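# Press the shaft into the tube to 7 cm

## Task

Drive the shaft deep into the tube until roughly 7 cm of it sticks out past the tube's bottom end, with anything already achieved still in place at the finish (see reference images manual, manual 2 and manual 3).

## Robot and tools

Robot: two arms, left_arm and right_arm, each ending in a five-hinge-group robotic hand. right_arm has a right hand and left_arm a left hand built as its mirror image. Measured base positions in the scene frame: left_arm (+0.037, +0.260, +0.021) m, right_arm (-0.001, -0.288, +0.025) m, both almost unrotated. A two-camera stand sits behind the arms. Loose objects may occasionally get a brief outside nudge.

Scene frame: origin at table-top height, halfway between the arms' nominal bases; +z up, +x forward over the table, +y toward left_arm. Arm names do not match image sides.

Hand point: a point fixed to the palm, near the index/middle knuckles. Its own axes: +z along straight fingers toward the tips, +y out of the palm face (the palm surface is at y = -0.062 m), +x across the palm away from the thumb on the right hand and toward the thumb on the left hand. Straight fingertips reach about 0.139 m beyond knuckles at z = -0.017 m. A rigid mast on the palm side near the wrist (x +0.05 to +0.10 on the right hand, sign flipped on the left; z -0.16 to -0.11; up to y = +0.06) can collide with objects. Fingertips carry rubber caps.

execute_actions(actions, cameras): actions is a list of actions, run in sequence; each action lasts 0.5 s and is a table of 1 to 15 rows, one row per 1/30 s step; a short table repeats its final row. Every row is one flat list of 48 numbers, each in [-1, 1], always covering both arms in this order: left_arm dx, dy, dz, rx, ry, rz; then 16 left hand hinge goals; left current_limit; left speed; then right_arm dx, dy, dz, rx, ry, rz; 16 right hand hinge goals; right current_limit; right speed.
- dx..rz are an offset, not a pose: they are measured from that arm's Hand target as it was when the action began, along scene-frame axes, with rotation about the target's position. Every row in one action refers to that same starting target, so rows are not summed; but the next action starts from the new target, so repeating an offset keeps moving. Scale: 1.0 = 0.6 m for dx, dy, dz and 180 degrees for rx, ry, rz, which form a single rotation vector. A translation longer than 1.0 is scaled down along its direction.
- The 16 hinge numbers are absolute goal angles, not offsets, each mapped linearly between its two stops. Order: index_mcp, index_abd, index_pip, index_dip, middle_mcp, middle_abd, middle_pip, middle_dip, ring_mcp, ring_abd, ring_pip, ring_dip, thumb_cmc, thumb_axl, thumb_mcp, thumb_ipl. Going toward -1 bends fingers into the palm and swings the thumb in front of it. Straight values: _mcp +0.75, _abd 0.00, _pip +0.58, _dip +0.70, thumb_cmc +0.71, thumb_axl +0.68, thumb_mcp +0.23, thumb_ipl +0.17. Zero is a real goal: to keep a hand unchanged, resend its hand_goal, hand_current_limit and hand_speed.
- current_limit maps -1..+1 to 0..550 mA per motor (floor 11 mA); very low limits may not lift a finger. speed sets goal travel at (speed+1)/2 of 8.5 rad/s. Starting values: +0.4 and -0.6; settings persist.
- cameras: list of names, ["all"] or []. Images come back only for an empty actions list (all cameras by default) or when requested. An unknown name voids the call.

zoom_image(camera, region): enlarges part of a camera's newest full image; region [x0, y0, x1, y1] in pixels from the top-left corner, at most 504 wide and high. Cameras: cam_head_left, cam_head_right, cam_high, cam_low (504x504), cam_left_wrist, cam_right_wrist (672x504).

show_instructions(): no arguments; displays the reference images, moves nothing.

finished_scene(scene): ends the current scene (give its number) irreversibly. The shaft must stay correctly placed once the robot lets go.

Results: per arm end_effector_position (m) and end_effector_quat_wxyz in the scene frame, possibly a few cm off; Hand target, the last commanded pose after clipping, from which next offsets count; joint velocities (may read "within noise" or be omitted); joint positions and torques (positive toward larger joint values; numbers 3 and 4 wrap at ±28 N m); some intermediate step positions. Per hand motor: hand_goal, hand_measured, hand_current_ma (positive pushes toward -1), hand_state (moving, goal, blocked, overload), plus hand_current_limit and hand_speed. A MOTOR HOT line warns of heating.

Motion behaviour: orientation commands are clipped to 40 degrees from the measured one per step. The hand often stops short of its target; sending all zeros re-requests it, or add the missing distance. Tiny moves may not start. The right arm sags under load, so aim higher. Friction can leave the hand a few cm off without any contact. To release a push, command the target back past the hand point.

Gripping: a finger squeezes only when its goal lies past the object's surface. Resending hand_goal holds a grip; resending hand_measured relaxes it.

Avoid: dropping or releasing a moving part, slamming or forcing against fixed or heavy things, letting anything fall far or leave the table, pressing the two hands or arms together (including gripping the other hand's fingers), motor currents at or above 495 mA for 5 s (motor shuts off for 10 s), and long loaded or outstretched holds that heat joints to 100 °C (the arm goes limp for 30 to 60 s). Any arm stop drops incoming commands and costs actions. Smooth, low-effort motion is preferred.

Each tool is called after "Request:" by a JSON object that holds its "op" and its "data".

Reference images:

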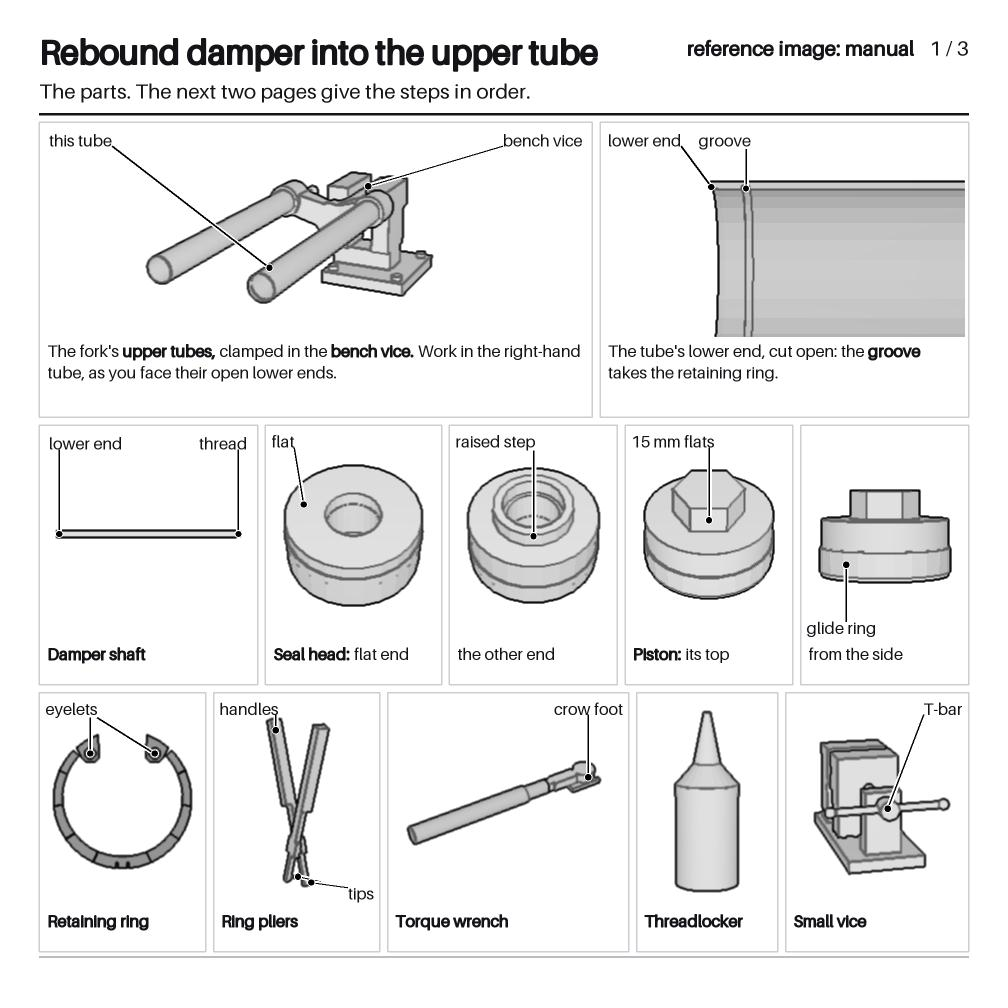

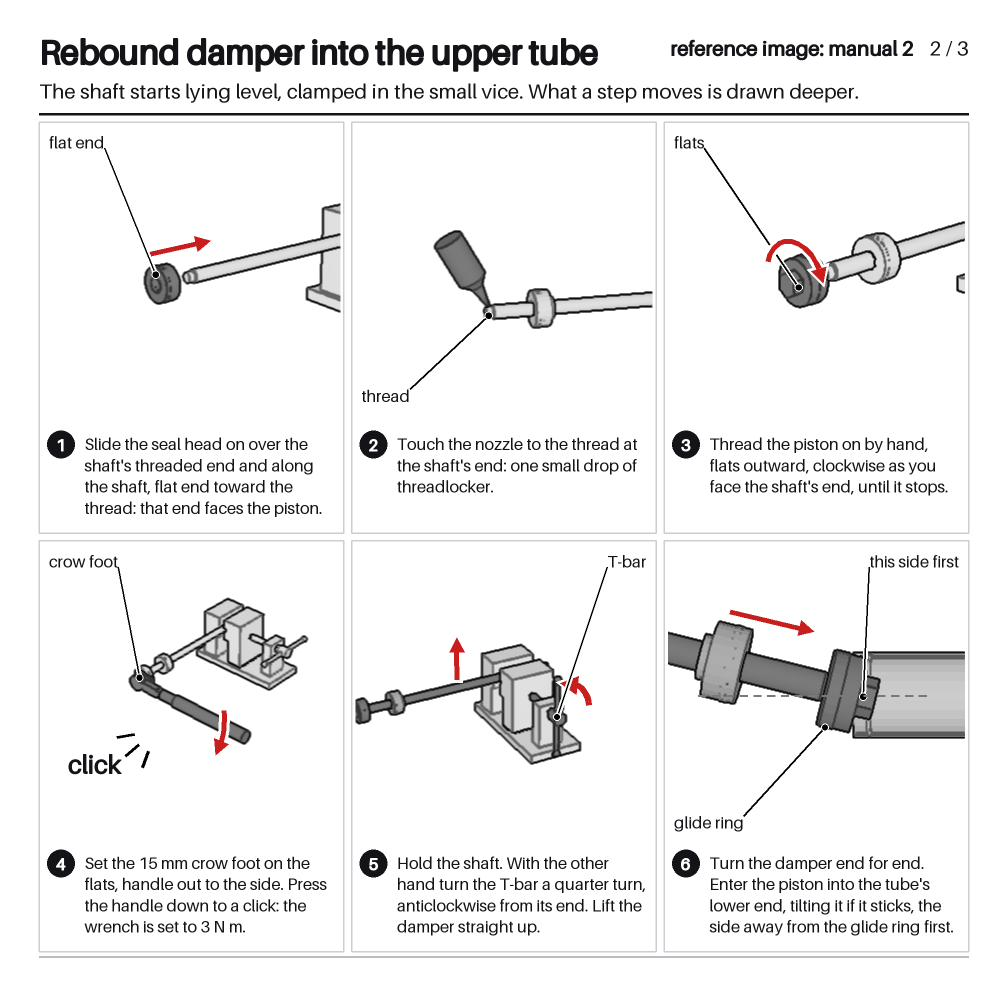

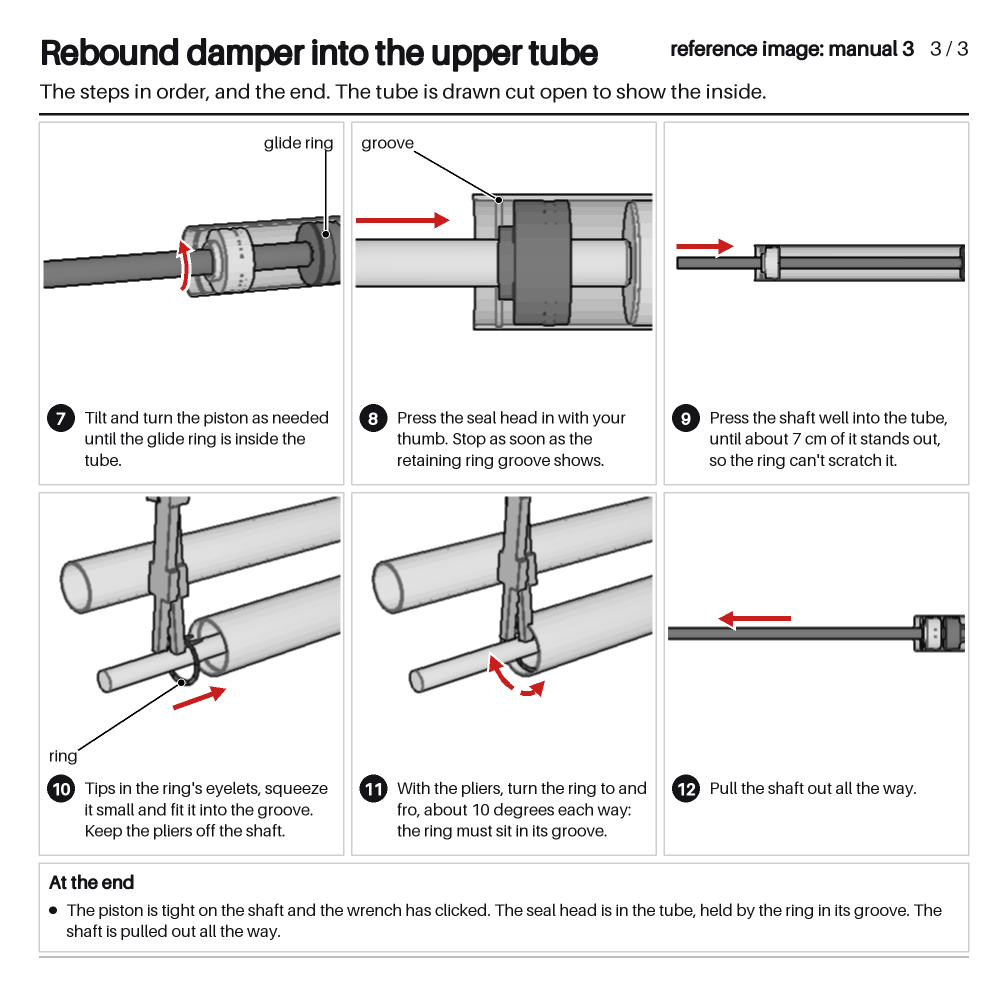

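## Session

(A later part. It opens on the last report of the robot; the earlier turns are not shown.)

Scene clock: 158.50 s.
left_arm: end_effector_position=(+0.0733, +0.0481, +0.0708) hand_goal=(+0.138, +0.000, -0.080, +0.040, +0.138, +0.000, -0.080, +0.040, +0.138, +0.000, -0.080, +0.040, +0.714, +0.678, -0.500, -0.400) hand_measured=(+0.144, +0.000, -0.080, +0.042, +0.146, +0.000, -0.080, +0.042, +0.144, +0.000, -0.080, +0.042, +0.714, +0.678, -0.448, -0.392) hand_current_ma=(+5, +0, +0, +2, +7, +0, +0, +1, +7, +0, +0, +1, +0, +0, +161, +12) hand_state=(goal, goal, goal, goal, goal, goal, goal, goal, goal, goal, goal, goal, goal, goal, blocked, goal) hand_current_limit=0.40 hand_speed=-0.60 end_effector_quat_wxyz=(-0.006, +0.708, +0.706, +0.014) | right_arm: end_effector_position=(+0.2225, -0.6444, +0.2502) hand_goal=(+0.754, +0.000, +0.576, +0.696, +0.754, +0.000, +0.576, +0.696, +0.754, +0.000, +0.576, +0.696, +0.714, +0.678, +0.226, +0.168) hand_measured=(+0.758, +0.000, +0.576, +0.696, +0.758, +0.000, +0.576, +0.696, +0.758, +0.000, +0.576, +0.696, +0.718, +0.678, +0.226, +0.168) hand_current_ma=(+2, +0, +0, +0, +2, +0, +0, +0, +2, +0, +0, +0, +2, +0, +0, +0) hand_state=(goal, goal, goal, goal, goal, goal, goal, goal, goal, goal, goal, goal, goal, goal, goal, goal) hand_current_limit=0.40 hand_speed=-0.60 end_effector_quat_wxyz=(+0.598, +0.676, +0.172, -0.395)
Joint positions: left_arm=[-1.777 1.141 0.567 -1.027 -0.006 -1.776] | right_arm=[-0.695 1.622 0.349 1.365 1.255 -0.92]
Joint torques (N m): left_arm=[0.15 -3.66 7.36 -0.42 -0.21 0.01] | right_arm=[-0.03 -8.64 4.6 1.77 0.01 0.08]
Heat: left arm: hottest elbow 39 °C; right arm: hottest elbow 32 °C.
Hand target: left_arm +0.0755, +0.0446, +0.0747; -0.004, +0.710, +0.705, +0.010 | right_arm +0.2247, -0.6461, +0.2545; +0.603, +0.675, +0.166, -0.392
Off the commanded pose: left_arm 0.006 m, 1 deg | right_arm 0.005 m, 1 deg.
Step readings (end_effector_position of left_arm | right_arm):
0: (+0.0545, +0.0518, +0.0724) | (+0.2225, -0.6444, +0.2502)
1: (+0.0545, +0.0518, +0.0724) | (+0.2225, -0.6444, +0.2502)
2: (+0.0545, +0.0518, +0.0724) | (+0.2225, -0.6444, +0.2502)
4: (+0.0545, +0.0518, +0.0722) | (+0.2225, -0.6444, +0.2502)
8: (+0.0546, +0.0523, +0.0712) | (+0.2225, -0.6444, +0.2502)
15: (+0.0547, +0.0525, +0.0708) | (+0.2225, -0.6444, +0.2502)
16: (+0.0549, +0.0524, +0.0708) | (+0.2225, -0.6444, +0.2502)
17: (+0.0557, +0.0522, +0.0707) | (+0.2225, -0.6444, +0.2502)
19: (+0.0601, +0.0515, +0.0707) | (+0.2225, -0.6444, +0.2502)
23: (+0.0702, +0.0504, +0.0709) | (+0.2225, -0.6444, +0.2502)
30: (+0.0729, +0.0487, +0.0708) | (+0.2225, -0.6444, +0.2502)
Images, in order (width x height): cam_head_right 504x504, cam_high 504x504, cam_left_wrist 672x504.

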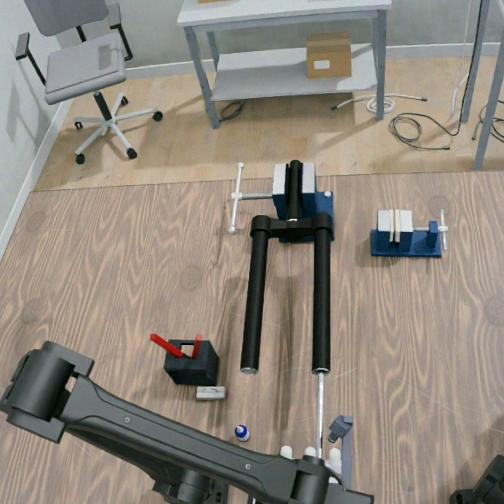

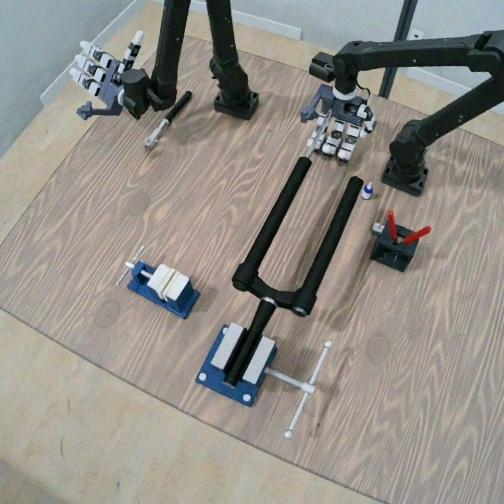

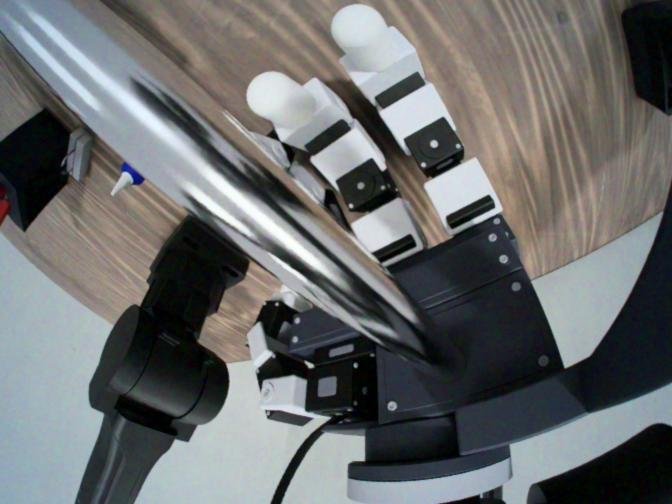

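Request:
{"op": "execute_actions", "data": {"actions": [[[-0.02,-0.018,0.017,0,0,0,0.137,0,-0.08,0.04,0.137,0,-0.08,0.04,0.137,0,-0.08,0.04,0.714,0.678,-0.4,-0.39,0.4,-0.6,0,0,0,0,0,0,0.754,0,0.576,0.696,0.754,0,0.576,0.696,0.754,0,0.576,0.696,0.714,0.678,0.226,0.168,0.4,-0.6]],[[0.055,0,0,0,0,0,0.137,0,-0.08,0.04,0.137,0,-0.08,0.04,0.137,0,-0.08,0.04,0.714,0.678,-0.4,-0.39,0.4,-0.6,0,0,0,0,0,0,0.754,0,0.576,0.696,0.754,0,0.576,0.696,0.754,0,0.576,0.696,0.714,0.678,0.226,0.168,0.4,-0.6]]], "cameras": ["cam_high","cam_low","cam_left_wrist","cam_head_right","cam_head_left"]}}

Request:
{"op": "zoom_image", "data": {"camera": "cam_head_right", "region": [240, 340, 400, 500]}}

Request:
{"op": "zoom_image", "data": {"camera": "cam_low", "region": [160, 190, 280, 310]}}

Request:
{"op": "zoom_image", "data": {"camera": "cam_high", "region": [280, 50, 400, 170]}}

Scene clock: 180.53 s.
left_arm: end_effector_position=(+0.0906, +0.0498, +0.0714) hand_goal=(+0.138, +0.000, -0.080, +0.040, +0.138, +0.000, -0.080, +0.040, +0.138, +0.000, -0.080, +0.040, +0.714, +0.678, -0.400, -0.390) hand_measured=(+0.144, +0.000, -0.080, +0.042, +0.146, +0.000, -0.080, +0.042, +0.146, +0.000, -0.080, +0.042, +0.714, +0.678, -0.404, -0.388) hand_current_ma=(+5, +0, +0, +2, +7, +0, +0, +1, +7, +0, +0, +1, +0, +0, -5, +1) hand_state=(goal, goal, goal, goal, goal, goal, goal, goal, goal, goal, goal, goal, goal, goal, goal, goal) hand_current_limit=0.40 hand_speed=-0.60 end_effector_quat_wxyz=(-0.018, +0.715, +0.698, +0.024) | right_arm: end_effector_position=(+0.2225, -0.6444, +0.2502) hand_goal=(+0.754, +0.000, +0.576, +0.696, +0.754, +0.000, +0.576, +0.696, +0.754, +0.000, +0.576, +0.696, +0.714, +0.678, +0.226, +0.168) hand_measured=(+0.758, +0.000, +0.576, +0.696, +0.758, +0.000, +0.576, +0.696, +0.758, +0.000, +0.576, +0.696, +0.718, +0.678, +0.226, +0.168) hand_current_ma=(+2, +0, +0, +0, +2, +0, +0, +0, +2, +0, +0, +0, +2, +0, +0, +0) hand_state=(goal, goal, goal, goal, goal, goal, goal, goal, goal, goal, goal, goal, goal, goal, goal, goal) hand_current_limit=0.40 hand_speed=-0.60 end_effector_quat_wxyz=(+0.598, +0.676, +0.172, -0.395)
Joint positions: left_arm=[-1.706 1.145 0.569 -1.055 -0.001 -1.684] | right_arm=[-0.695 1.622 0.349 1.365 1.255 -0.92]
Joint torques (N m): left_arm=[1.38 -3.6 10.02 -0.4 -0.59 -0.03] | right_arm=[-0.03 -8.64 4.59 1.77 0.01 0.08]
Heat: left arm: hottest elbow 39 °C; right arm: hottest elbow 32 °C.
Hand target: left_arm +0.0965, +0.0338, +0.0850; -0.004, +0.709, +0.705, +0.010 | right_arm +0.2247, -0.6461, +0.2545; +0.603, +0.675, +0.166, -0.392
Off the commanded pose: left_arm 0.022 m, 3 deg | right_arm 0.005 m, 1 deg.
Step readings (end_effector_position of left_arm | right_arm):
0: (+0.0733, +0.0481, +0.0708) | (+0.2225, -0.6444, +0.2502)
1: (+0.0733, +0.0481, +0.0708) | (+0.2225, -0.6444, +0.2502)
2: (+0.0734, +0.0485, +0.0709) | (+0.2225, -0.6444, +0.2502)
4: (+0.0734, +0.0495, +0.0711) | (+0.2225, -0.6444, +0.2502)
8: (+0.0724, +0.0517, +0.0711) | (+0.2225, -0.6444, +0.2502)
15: (+0.0713, +0.0523, +0.0713) | (+0.2225, -0.6444, +0.2502)
16: (+0.0712, +0.0520, +0.0715) | (+0.2225, -0.6444, +0.2502)
17: (+0.0720, +0.0520, +0.0715) | (+0.2225, -0.6444, +0.2502)
19: (+0.0767, +0.0518, +0.0715) | (+0.2225, -0.6444, +0.2502)
23: (+0.0860, +0.0517, +0.0716) | (+0.2225, -0.6444, +0.2502)
30: (+0.0903, +0.0506, +0.0716) | (+0.2225, -0.6444, +0.2502)
Images, in order (width x height): cam_head_left 504x504, cam_head_right 504x504, cam_high 504x504, cam_low 504x504, cam_left_wrist 672x504.

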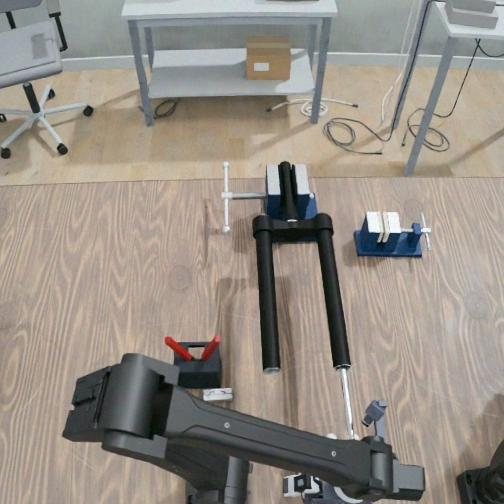

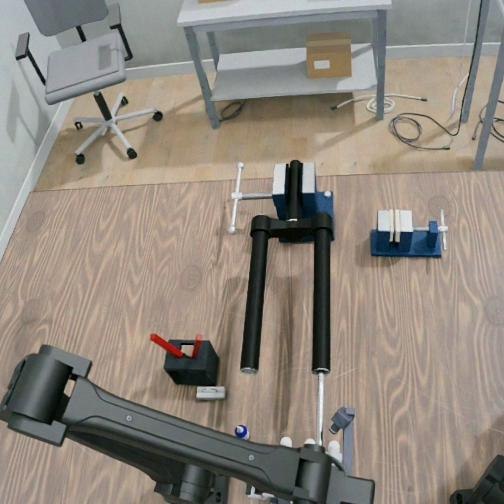

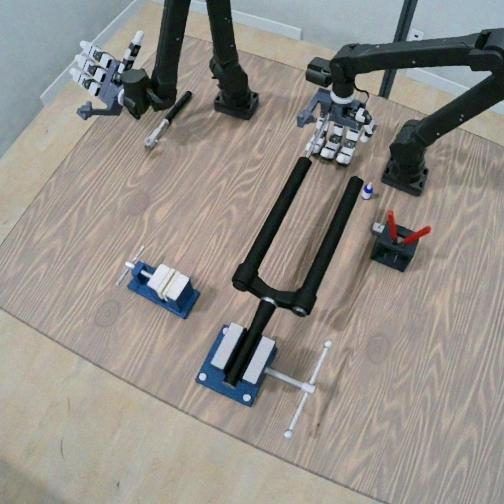

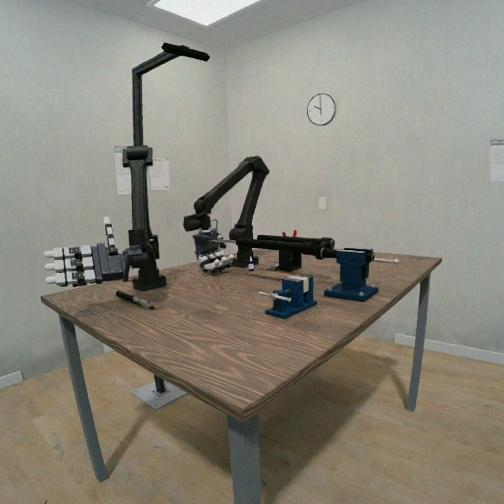

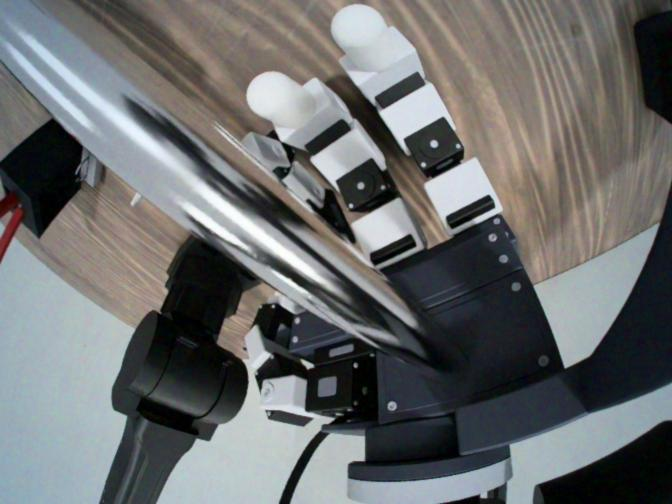

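Scaled by 3.150.

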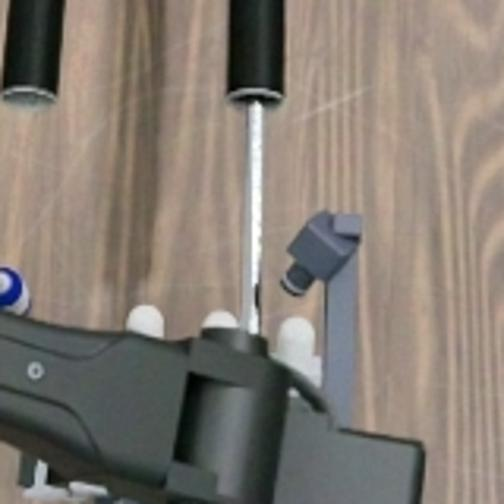

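Scaled by 4.200.

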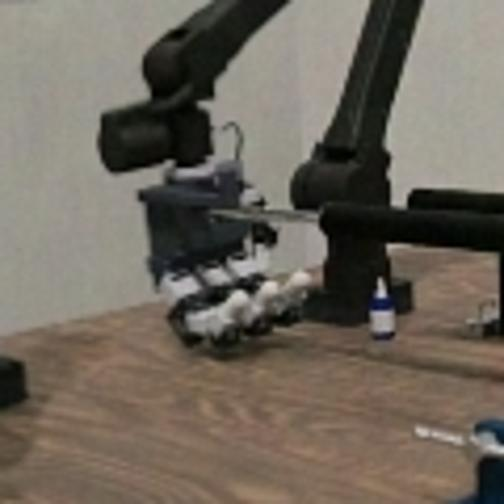

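Scaled by 4.200.

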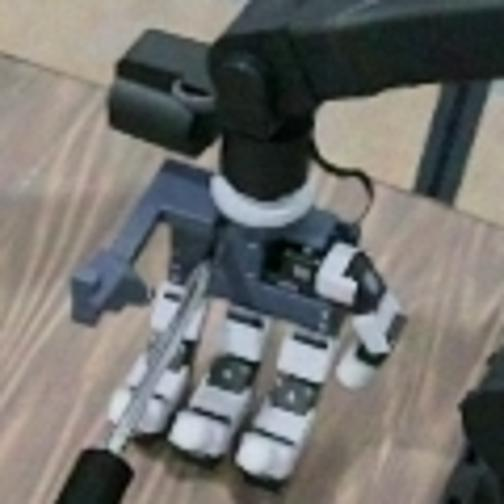

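Request:
{"op": "execute_actions", "data": {"actions": [[[-0.08,0,0,0,0,0,0.137,0,-0.08,0.04,0.137,0,-0.08,0.04,0.137,0,-0.08,0.04,0.714,0.678,-0.4,-0.39,0.4,-0.6,0,0,0,0,0,0,0.754,0,0.576,0.696,0.754,0,0.576,0.696,0.754,0,0.576,0.696,0.714,0.678,0.226,0.168,0.4,-0.6]],[[0.03,0,0,0,0,0,0.137,0,-0.08,0.04,0.137,0,-0.08,0.04,0.137,0,-0.08,0.04,0.714,0.678,-0.4,-0.39,0.4,-0.6,0,0,0,0,0,0,0.754,0,0.576,0.696,0.754,0,0.576,0.696,0.754,0,0.576,0.696,0.714,0.678,0.226,0.168,0.4,-0.6]]], "cameras": ["cam_left_wrist","cam_head_right","cam_low"]}}

Request:
{"op": "zoom_image", "data": {"camera": "cam_head_right", "region": [240, 340, 400, 500]}}

Scene clock: 199.17 s.
left_arm: end_effector_position=(+0.0676, +0.0519, +0.0730) hand_goal=(+0.138, +0.000, -0.080, +0.040, +0.138, +0.000, -0.080, +0.040, +0.138, +0.000, -0.080, +0.040, +0.714, +0.678, -0.400, -0.390) hand_measured=(+0.144, +0.000, -0.080, +0.042, +0.144, +0.000, -0.080, +0.042, +0.144, +0.000, -0.080, +0.042, +0.714, +0.678, -0.404, -0.388) hand_current_ma=(+5, +0, +0, +2, +7, +0, +0, +1, +6, +0, +0, +1, +0, +0, -5, +1) hand_state=(goal, goal, goal, goal, goal, goal, goal, goal, goal, goal, goal, goal, goal, goal, goal, goal) hand_current_limit=0.40 hand_speed=-0.60 end_effector_quat_wxyz=(-0.014, +0.707, +0.706, +0.027) | right_arm: end_effector_position=(+0.2225, -0.6444, +0.2502) hand_goal=(+0.754, +0.000, +0.576, +0.696, +0.754, +0.000, +0.576, +0.696, +0.754, +0.000, +0.576, +0.696, +0.714, +0.678, +0.226, +0.168) hand_measured=(+0.758, +0.000, +0.576, +0.696, +0.758, +0.000, +0.576, +0.696, +0.758, +0.000, +0.576, +0.696, +0.718, +0.678, +0.226, +0.168) hand_current_ma=(+2, +0, +0, +0, +2, +0, +0, +0, +2, +0, +0, +0, +2, +0, +0, +0) hand_state=(goal, goal, goal, goal, goal, goal, goal, goal, goal, goal, goal, goal, goal, goal, goal, goal) hand_current_limit=0.40 hand_speed=-0.60 end_effector_quat_wxyz=(+0.598, +0.676, +0.172, -0.395)
Joint positions: left_arm=[-1.803 1.157 0.58 -1.055 -0.004 -1.803] | right_arm=[-0.695 1.622 0.349 1.365 1.255 -0.92]
Joint torques (N m): left_arm=[-0.38 -2.78 9.83 -0.28 -0.3 -0.03] | right_arm=[0.03 -8.7 4.59 1.77 0.01 0.08]
Heat: left arm: hottest elbow 42 °C; right arm: hottest elbow 32 °C.
Hand target: left_arm +0.0665, +0.0338, +0.0850; -0.004, +0.710, +0.705, +0.010 | right_arm +0.2247, -0.6461, +0.2545; +0.603, +0.675, +0.166, -0.392
Off the commanded pose: left_arm 0.022 m, 2 deg | right_arm 0.005 m, 1 deg.
Step readings (end_effector_position of left_arm | right_arm):
0: (+0.0906, +0.0498, +0.0714) | (+0.2225, -0.6444, +0.2502)
1: (+0.0905, +0.0498, +0.0713) | (+0.2225, -0.6444, +0.2502)
2: (+0.0895, +0.0500, +0.0713) | (+0.2225, -0.6444, +0.2502)
4: (+0.0836, +0.0509, +0.0716) | (+0.2225, -0.6444, +0.2502)
8: (+0.0648, +0.0522, +0.0712) | (+0.2225, -0.6444, +0.2502)
15: (+0.0573, +0.0525, +0.0725) | (+0.2225, -0.6444, +0.2502)
16: (+0.0574, +0.0527, +0.0725) | (+0.2225, -0.6444, +0.2502)
17: (+0.0576, +0.0526, +0.0726) | (+0.2225, -0.6444, +0.2502)
19: (+0.0592, +0.0527, +0.0727) | (+0.2225, -0.6444, +0.2502)
23: (+0.0652, +0.0527, +0.0729) | (+0.2225, -0.6444, +0.2502)
30: (+0.0675, +0.0521, +0.0730) | (+0.2225, -0.6444, +0.2502)
Images, in order (width x height): cam_head_right 504x504, cam_low 504x504, cam_left_wrist 672x504.

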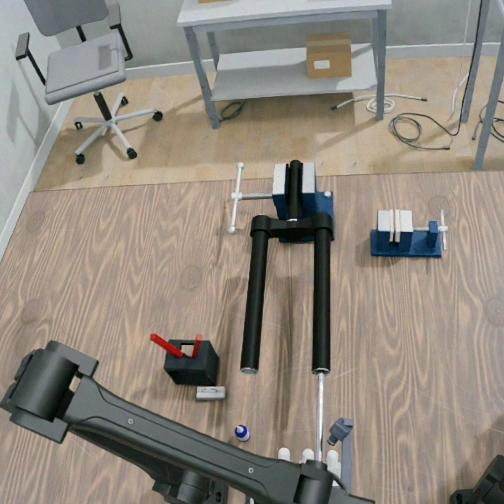

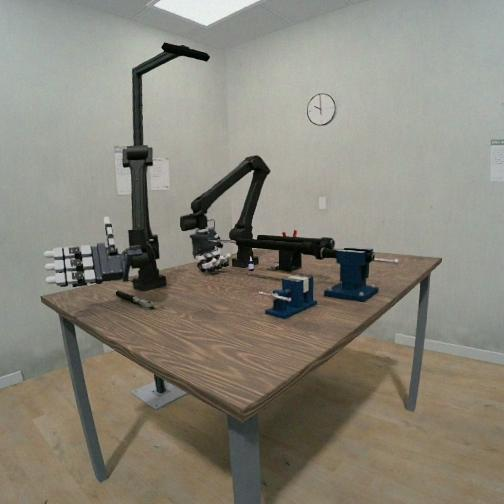

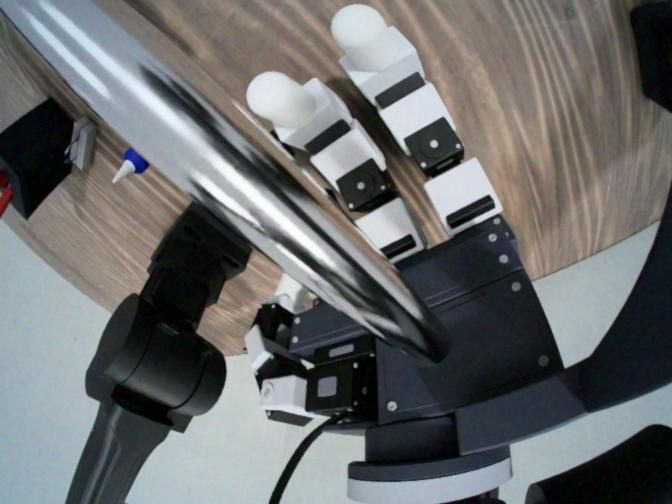

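Scaled by 3.150.

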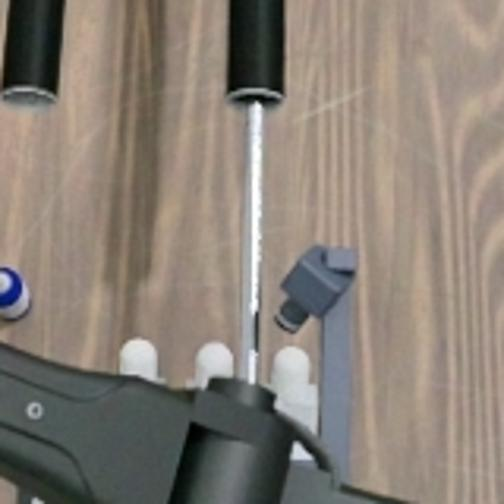

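Request:
{"op": "zoom_image", "data": {"camera": "cam_low", "region": [170, 200, 260, 290]}}

Request:
{"op": "zoom_image", "data": {"camera": "cam_left_wrist", "region": [340, 250, 520, 430]}}

Scaled by 5.600.

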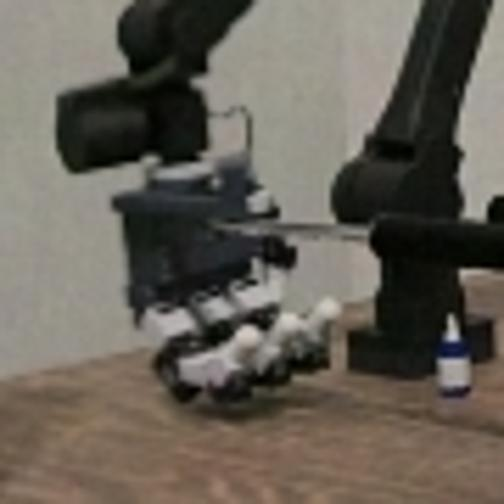

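Scaled by 2.800 from the camera's 672x504 image, which has a finer 960x720 frame.

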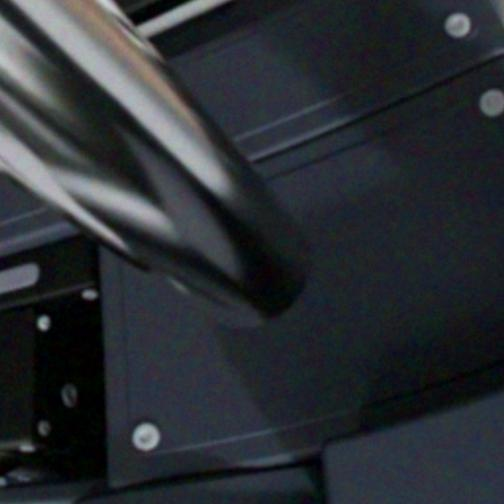

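Request:
{"op": "execute_actions", "data": {"actions": [[[0,-0.03,0.022,0,0,0,0.137,0,-0.08,0.04,0.137,0,-0.08,0.04,0.137,0,-0.08,0.04,0.714,0.678,-0.4,-0.39,0.4,-0.6,0,0,0,0,0,0,0.754,0,0.576,0.696,0.754,0,0.576,0.696,0.754,0,0.576,0.696,0.714,0.678,0.226,0.168,0.4,-0.6]]], "cameras": ["cam_left_wrist","cam_head_right","cam_low"]}}

Request:
{"op": "zoom_image", "data": {"camera": "cam_head_right", "region": [240, 340, 400, 500]}}

Scene clock: 218.93 s.
left_arm: end_effector_position=(+0.0670, +0.0336, +0.0860) hand_goal=(+0.138, +0.000, -0.080, +0.040, +0.138, +0.000, -0.080, +0.040, +0.138, +0.000, -0.080, +0.040, +0.714, +0.678, -0.400, -0.390) hand_measured=(+0.144, +0.000, -0.080, +0.042, +0.144, +0.000, -0.080, +0.042, +0.144, +0.000, -0.080, +0.042, +0.714, +0.678, -0.404, -0.388) hand_current_ma=(+5, +0, +0, +2, +7, +0, +0, +1, +6, +0, +0, +1, +0, +0, -5, +1) hand_state=(goal, goal, goal, goal, goal, goal, goal, goal, goal, goal, goal, goal, goal, goal, goal, goal) hand_current_limit=0.40 hand_speed=-0.60 end_effector_quat_wxyz=(-0.011, +0.708, +0.706, +0.021) | right_arm: end_effector_position=(+0.2225, -0.6444, +0.2502) hand_goal=(+0.754, +0.000, +0.576, +0.696, +0.754, +0.000, +0.576, +0.696, +0.754, +0.000, +0.576, +0.696, +0.714, +0.678, +0.226, +0.168) hand_measured=(+0.758, +0.000, +0.576, +0.696, +0.758, +0.000, +0.576, +0.696, +0.758, +0.000, +0.576, +0.696, +0.718, +0.678, +0.226, +0.168) hand_current_ma=(+2, +0, +0, +0, +2, +0, +0, +0, +2, +0, +0, +0, +2, +0, +0, +0) hand_state=(goal, goal, goal, goal, goal, goal, goal, goal, goal, goal, goal, goal, goal, goal, goal, goal) hand_current_limit=0.40 hand_speed=-0.60 end_effector_quat_wxyz=(+0.598, +0.676, +0.172, -0.395)
Joint positions: left_arm=[-1.789 1.175 0.635 -1.078 -0.004 -1.787] | right_arm=[-0.695 1.622 0.349 1.365 1.255 -0.92]
Joint torques (N m): left_arm=[-0.09 -2.14 10.86 -0.75 -0.26 0] | right_arm=[0.03 -8.7 4.57 1.77 0.01 0.08]
Heat: left arm: hottest elbow 45 °C; right arm: hottest elbow 32 °C.
Hand target: left_arm +0.0665, +0.0157, +0.0982; -0.004, +0.710, +0.705, +0.010 | right_arm +0.2247, -0.6461, +0.2545; +0.603, +0.675, +0.166, -0.392
Off the commanded pose: left_arm 0.022 m, 1 deg | right_arm 0.005 m, 1 deg.
Step readings (end_effector_position of left_arm | right_arm):
0: (+0.0676, +0.0518, +0.0730) | (+0.2225, -0.6444, +0.2502)
1: (+0.0677, +0.0518, +0.0730) | (+0.2225, -0.6444, +0.2502)
2: (+0.0678, +0.0517, +0.0734) | (+0.2225, -0.6444, +0.2502)
4: (+0.0683, +0.0494, +0.0759) | (+0.2225, -0.6444, +0.2502)
8: (+0.0673, +0.0388, +0.0829) | (+0.2225, -0.6444, +0.2502)
15: (+0.0668, +0.0331, +0.0863) | (+0.2225, -0.6444, +0.2502)
Images, in order (width x height): cam_head_right 504x504, cam_low 504x504, cam_left_wrist 672x504.

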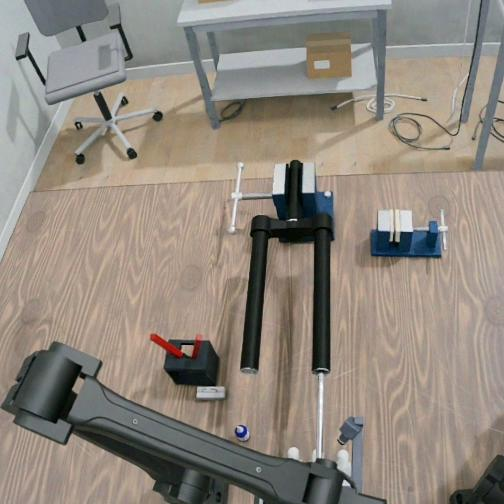

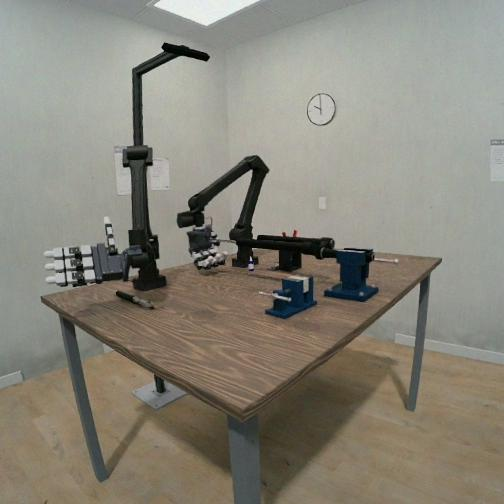

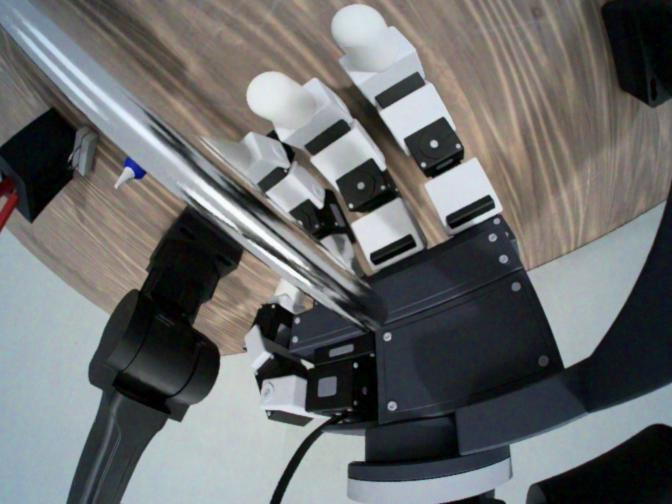

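Scaled by 3.150.

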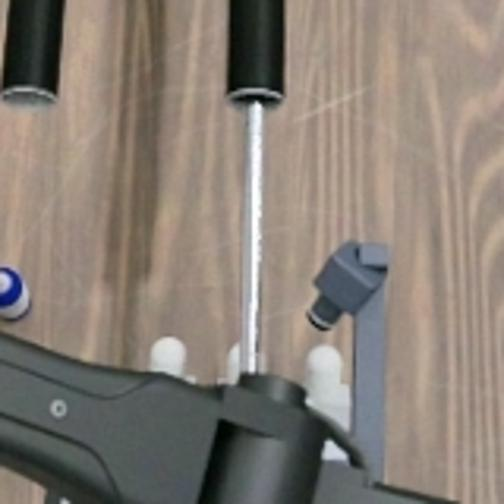

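Request:
{"op": "execute_actions", "data": {"actions": [[[0.09,0,0,0,0,0,0.137,0,-0.08,0.04,0.137,0,-0.08,0.04,0.137,0,-0.08,0.04,0.714,0.678,-0.4,-0.39,0.4,-0.6,0,0,0,0,0,0,0.754,0,0.576,0.696,0.754,0,0.576,0.696,0.754,0,0.576,0.696,0.714,0.678,0.226,0.168,0.4,-0.6]],[[0.07,0,0,0,0,0,0.137,0,-0.08,0.04,0.137,0,-0.08,0.04,0.137,0,-0.08,0.04,0.714,0.678,-0.4,-0.39,0.4,-0.6,0,0,0,0,0,0,0.754,0,0.576,0.696,0.754,0,0.576,0.696,0.754,0,0.576,0.696,0.714,0.678,0.226,0.168,0.4,-0.6]]], "cameras": ["cam_left_wrist","cam_head_right","cam_head_left","cam_low","cam_high"]}}

Request:
{"op": "zoom_image", "data": {"camera": "cam_head_right", "region": [240, 340, 400, 500]}}

Request:
{"op": "zoom_image", "data": {"camera": "cam_low", "region": [180, 200, 270, 290]}}

Request:
{"op": "zoom_image", "data": {"camera": "cam_high", "region": [280, 80, 380, 180]}}

Scene clock: 237.87 s.
left_arm: end_effector_position=(+0.1516, +0.0299, +0.0864) hand_goal=(+0.138, +0.000, -0.080, +0.040, +0.138, +0.000, -0.080, +0.040, +0.138, +0.000, -0.080, +0.040, +0.714, +0.678, -0.400, -0.390) hand_measured=(+0.144, +0.000, -0.080, +0.042, +0.144, +0.000, -0.080, +0.042, +0.144, +0.000, -0.080, +0.042, +0.714, +0.678, -0.404, -0.388) hand_current_ma=(+5, +0, +0, +2, +6, +0, +0, +1, +6, +0, +0, +1, +0, +0, -5, +1) hand_state=(goal, goal, goal, goal, goal, goal, goal, goal, goal, goal, goal, goal, goal, goal, goal, goal) hand_current_limit=0.40 hand_speed=-0.60 end_effector_quat_wxyz=(-0.018, +0.713, +0.701, +0.017) | right_arm: end_effector_position=(+0.2225, -0.6444, +0.2502) hand_goal=(+0.754, +0.000, +0.576, +0.696, +0.754, +0.000, +0.576, +0.696, +0.754, +0.000, +0.576, +0.696, +0.714, +0.678, +0.226, +0.168) hand_measured=(+0.758, +0.000, +0.576, +0.696, +0.758, +0.000, +0.576, +0.696, +0.758, +0.000, +0.576, +0.696, +0.718, +0.678, +0.226, +0.168) hand_current_ma=(+2, +0, +0, +0, +2, +0, +0, +0, +2, +0, +0, +0, +2, +0, +0, +0) hand_state=(goal, goal, goal, goal, goal, goal, goal, goal, goal, goal, goal, goal, goal, goal, goal, goal) hand_current_limit=0.40 hand_speed=-0.60 end_effector_quat_wxyz=(+0.598, +0.676, +0.172, -0.395)
Joint positions: left_arm=[-1.455 1.168 0.635 -1.088 -0.005 -1.44] | right_arm=[-0.695 1.622 0.349 1.365 1.255 -0.92]
Joint torques (N m): left_arm=[1.32 -2.9 10.17 -0.38 -0.6 0.01] | right_arm=[-0.03 -8.64 4.6 1.78 0.01 0.07]
Heat: left arm: hottest elbow 48 °C; right arm: hottest elbow 32 °C.
Hand target: left_arm +0.1625, +0.0158, +0.0982; -0.004, +0.709, +0.705, +0.010 | right_arm +0.2247, -0.6461, +0.2545; +0.603, +0.675, +0.166, -0.392
Off the commanded pose: left_arm 0.021 m, 2 deg | right_arm 0.005 m, 1 deg.
Step readings (end_effector_position of left_arm | right_arm):
0: (+0.0670, +0.0336, +0.0860) | (+0.2225, -0.6444, +0.2502)
1: (+0.0674, +0.0333, +0.0860) | (+0.2225, -0.6444, +0.2502)
2: (+0.0695, +0.0329, +0.0860) | (+0.2225, -0.6444, +0.2502)
4: (+0.0821, +0.0321, +0.0866) | (+0.2225, -0.6444, +0.2502)
8: (+0.1054, +0.0321, +0.0877) | (+0.2225, -0.6444, +0.2502)
15: (+0.1107, +0.0295, +0.0868) | (+0.2225, -0.6444, +0.2502)
16: (+0.1110, +0.0292, +0.0867) | (+0.2225, -0.6444, +0.2502)
17: (+0.1129, +0.0290, +0.0867) | (+0.2225, -0.6444, +0.2502)
19: (+0.1226, +0.0298, +0.0867) | (+0.2225, -0.6444, +0.2502)
23: (+0.1444, +0.0330, +0.0870) | (+0.2225, -0.6444, +0.2502)
30: (+0.1509, +0.0311, +0.0867) | (+0.2225, -0.6444, +0.2502)
Images, in order (width x height): cam_head_left 504x504, cam_head_right 504x504, cam_high 504x504, cam_low 504x504, cam_left_wrist 672x504.

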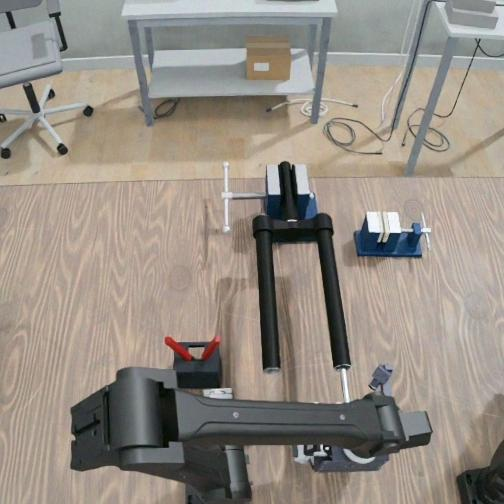

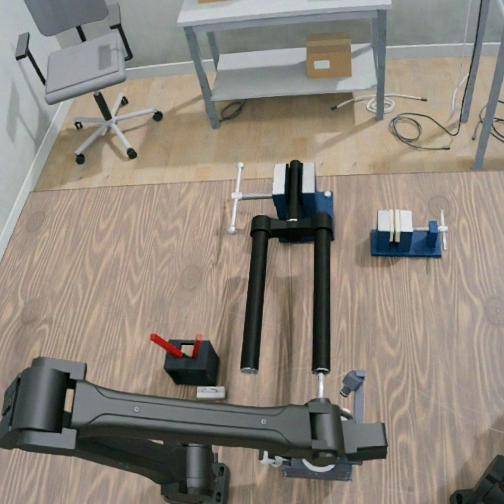

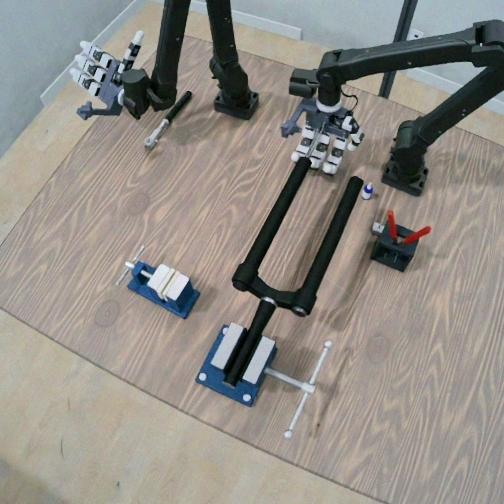

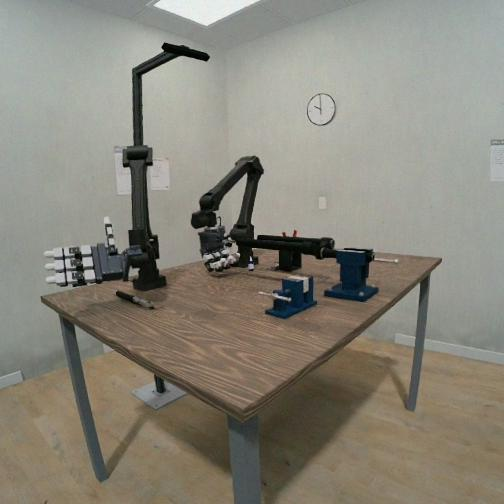

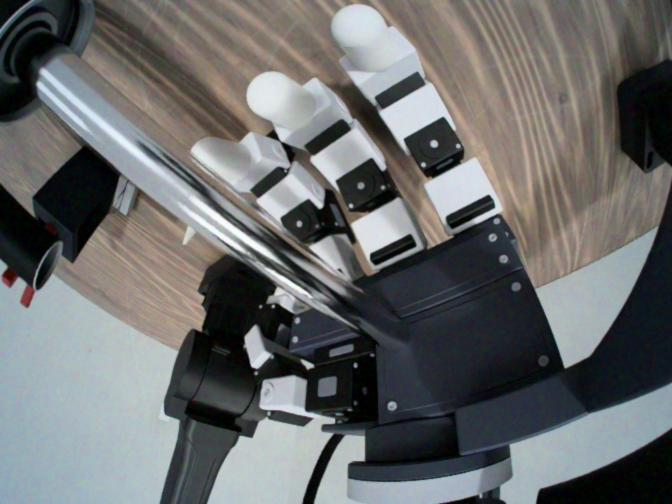

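Scaled by 3.150.

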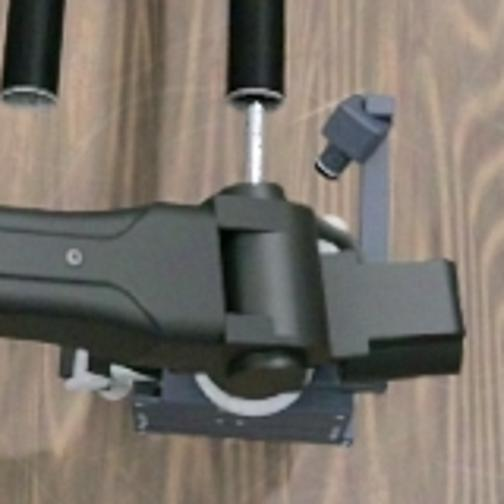

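Scaled by 5.600.

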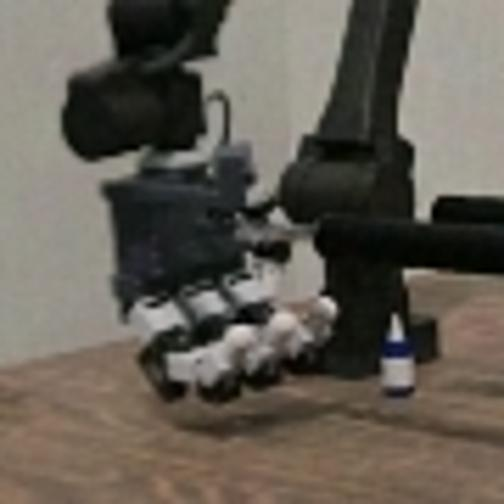

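Scaled by 5.040.

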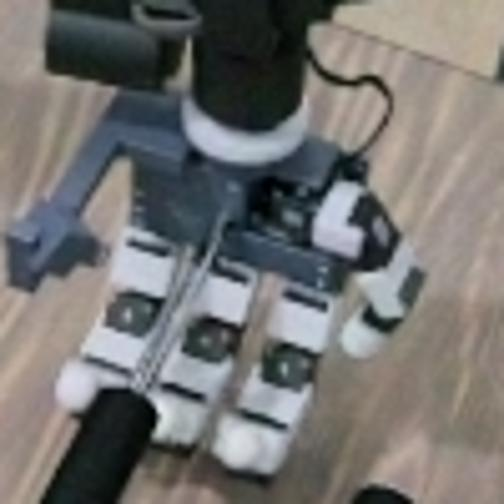

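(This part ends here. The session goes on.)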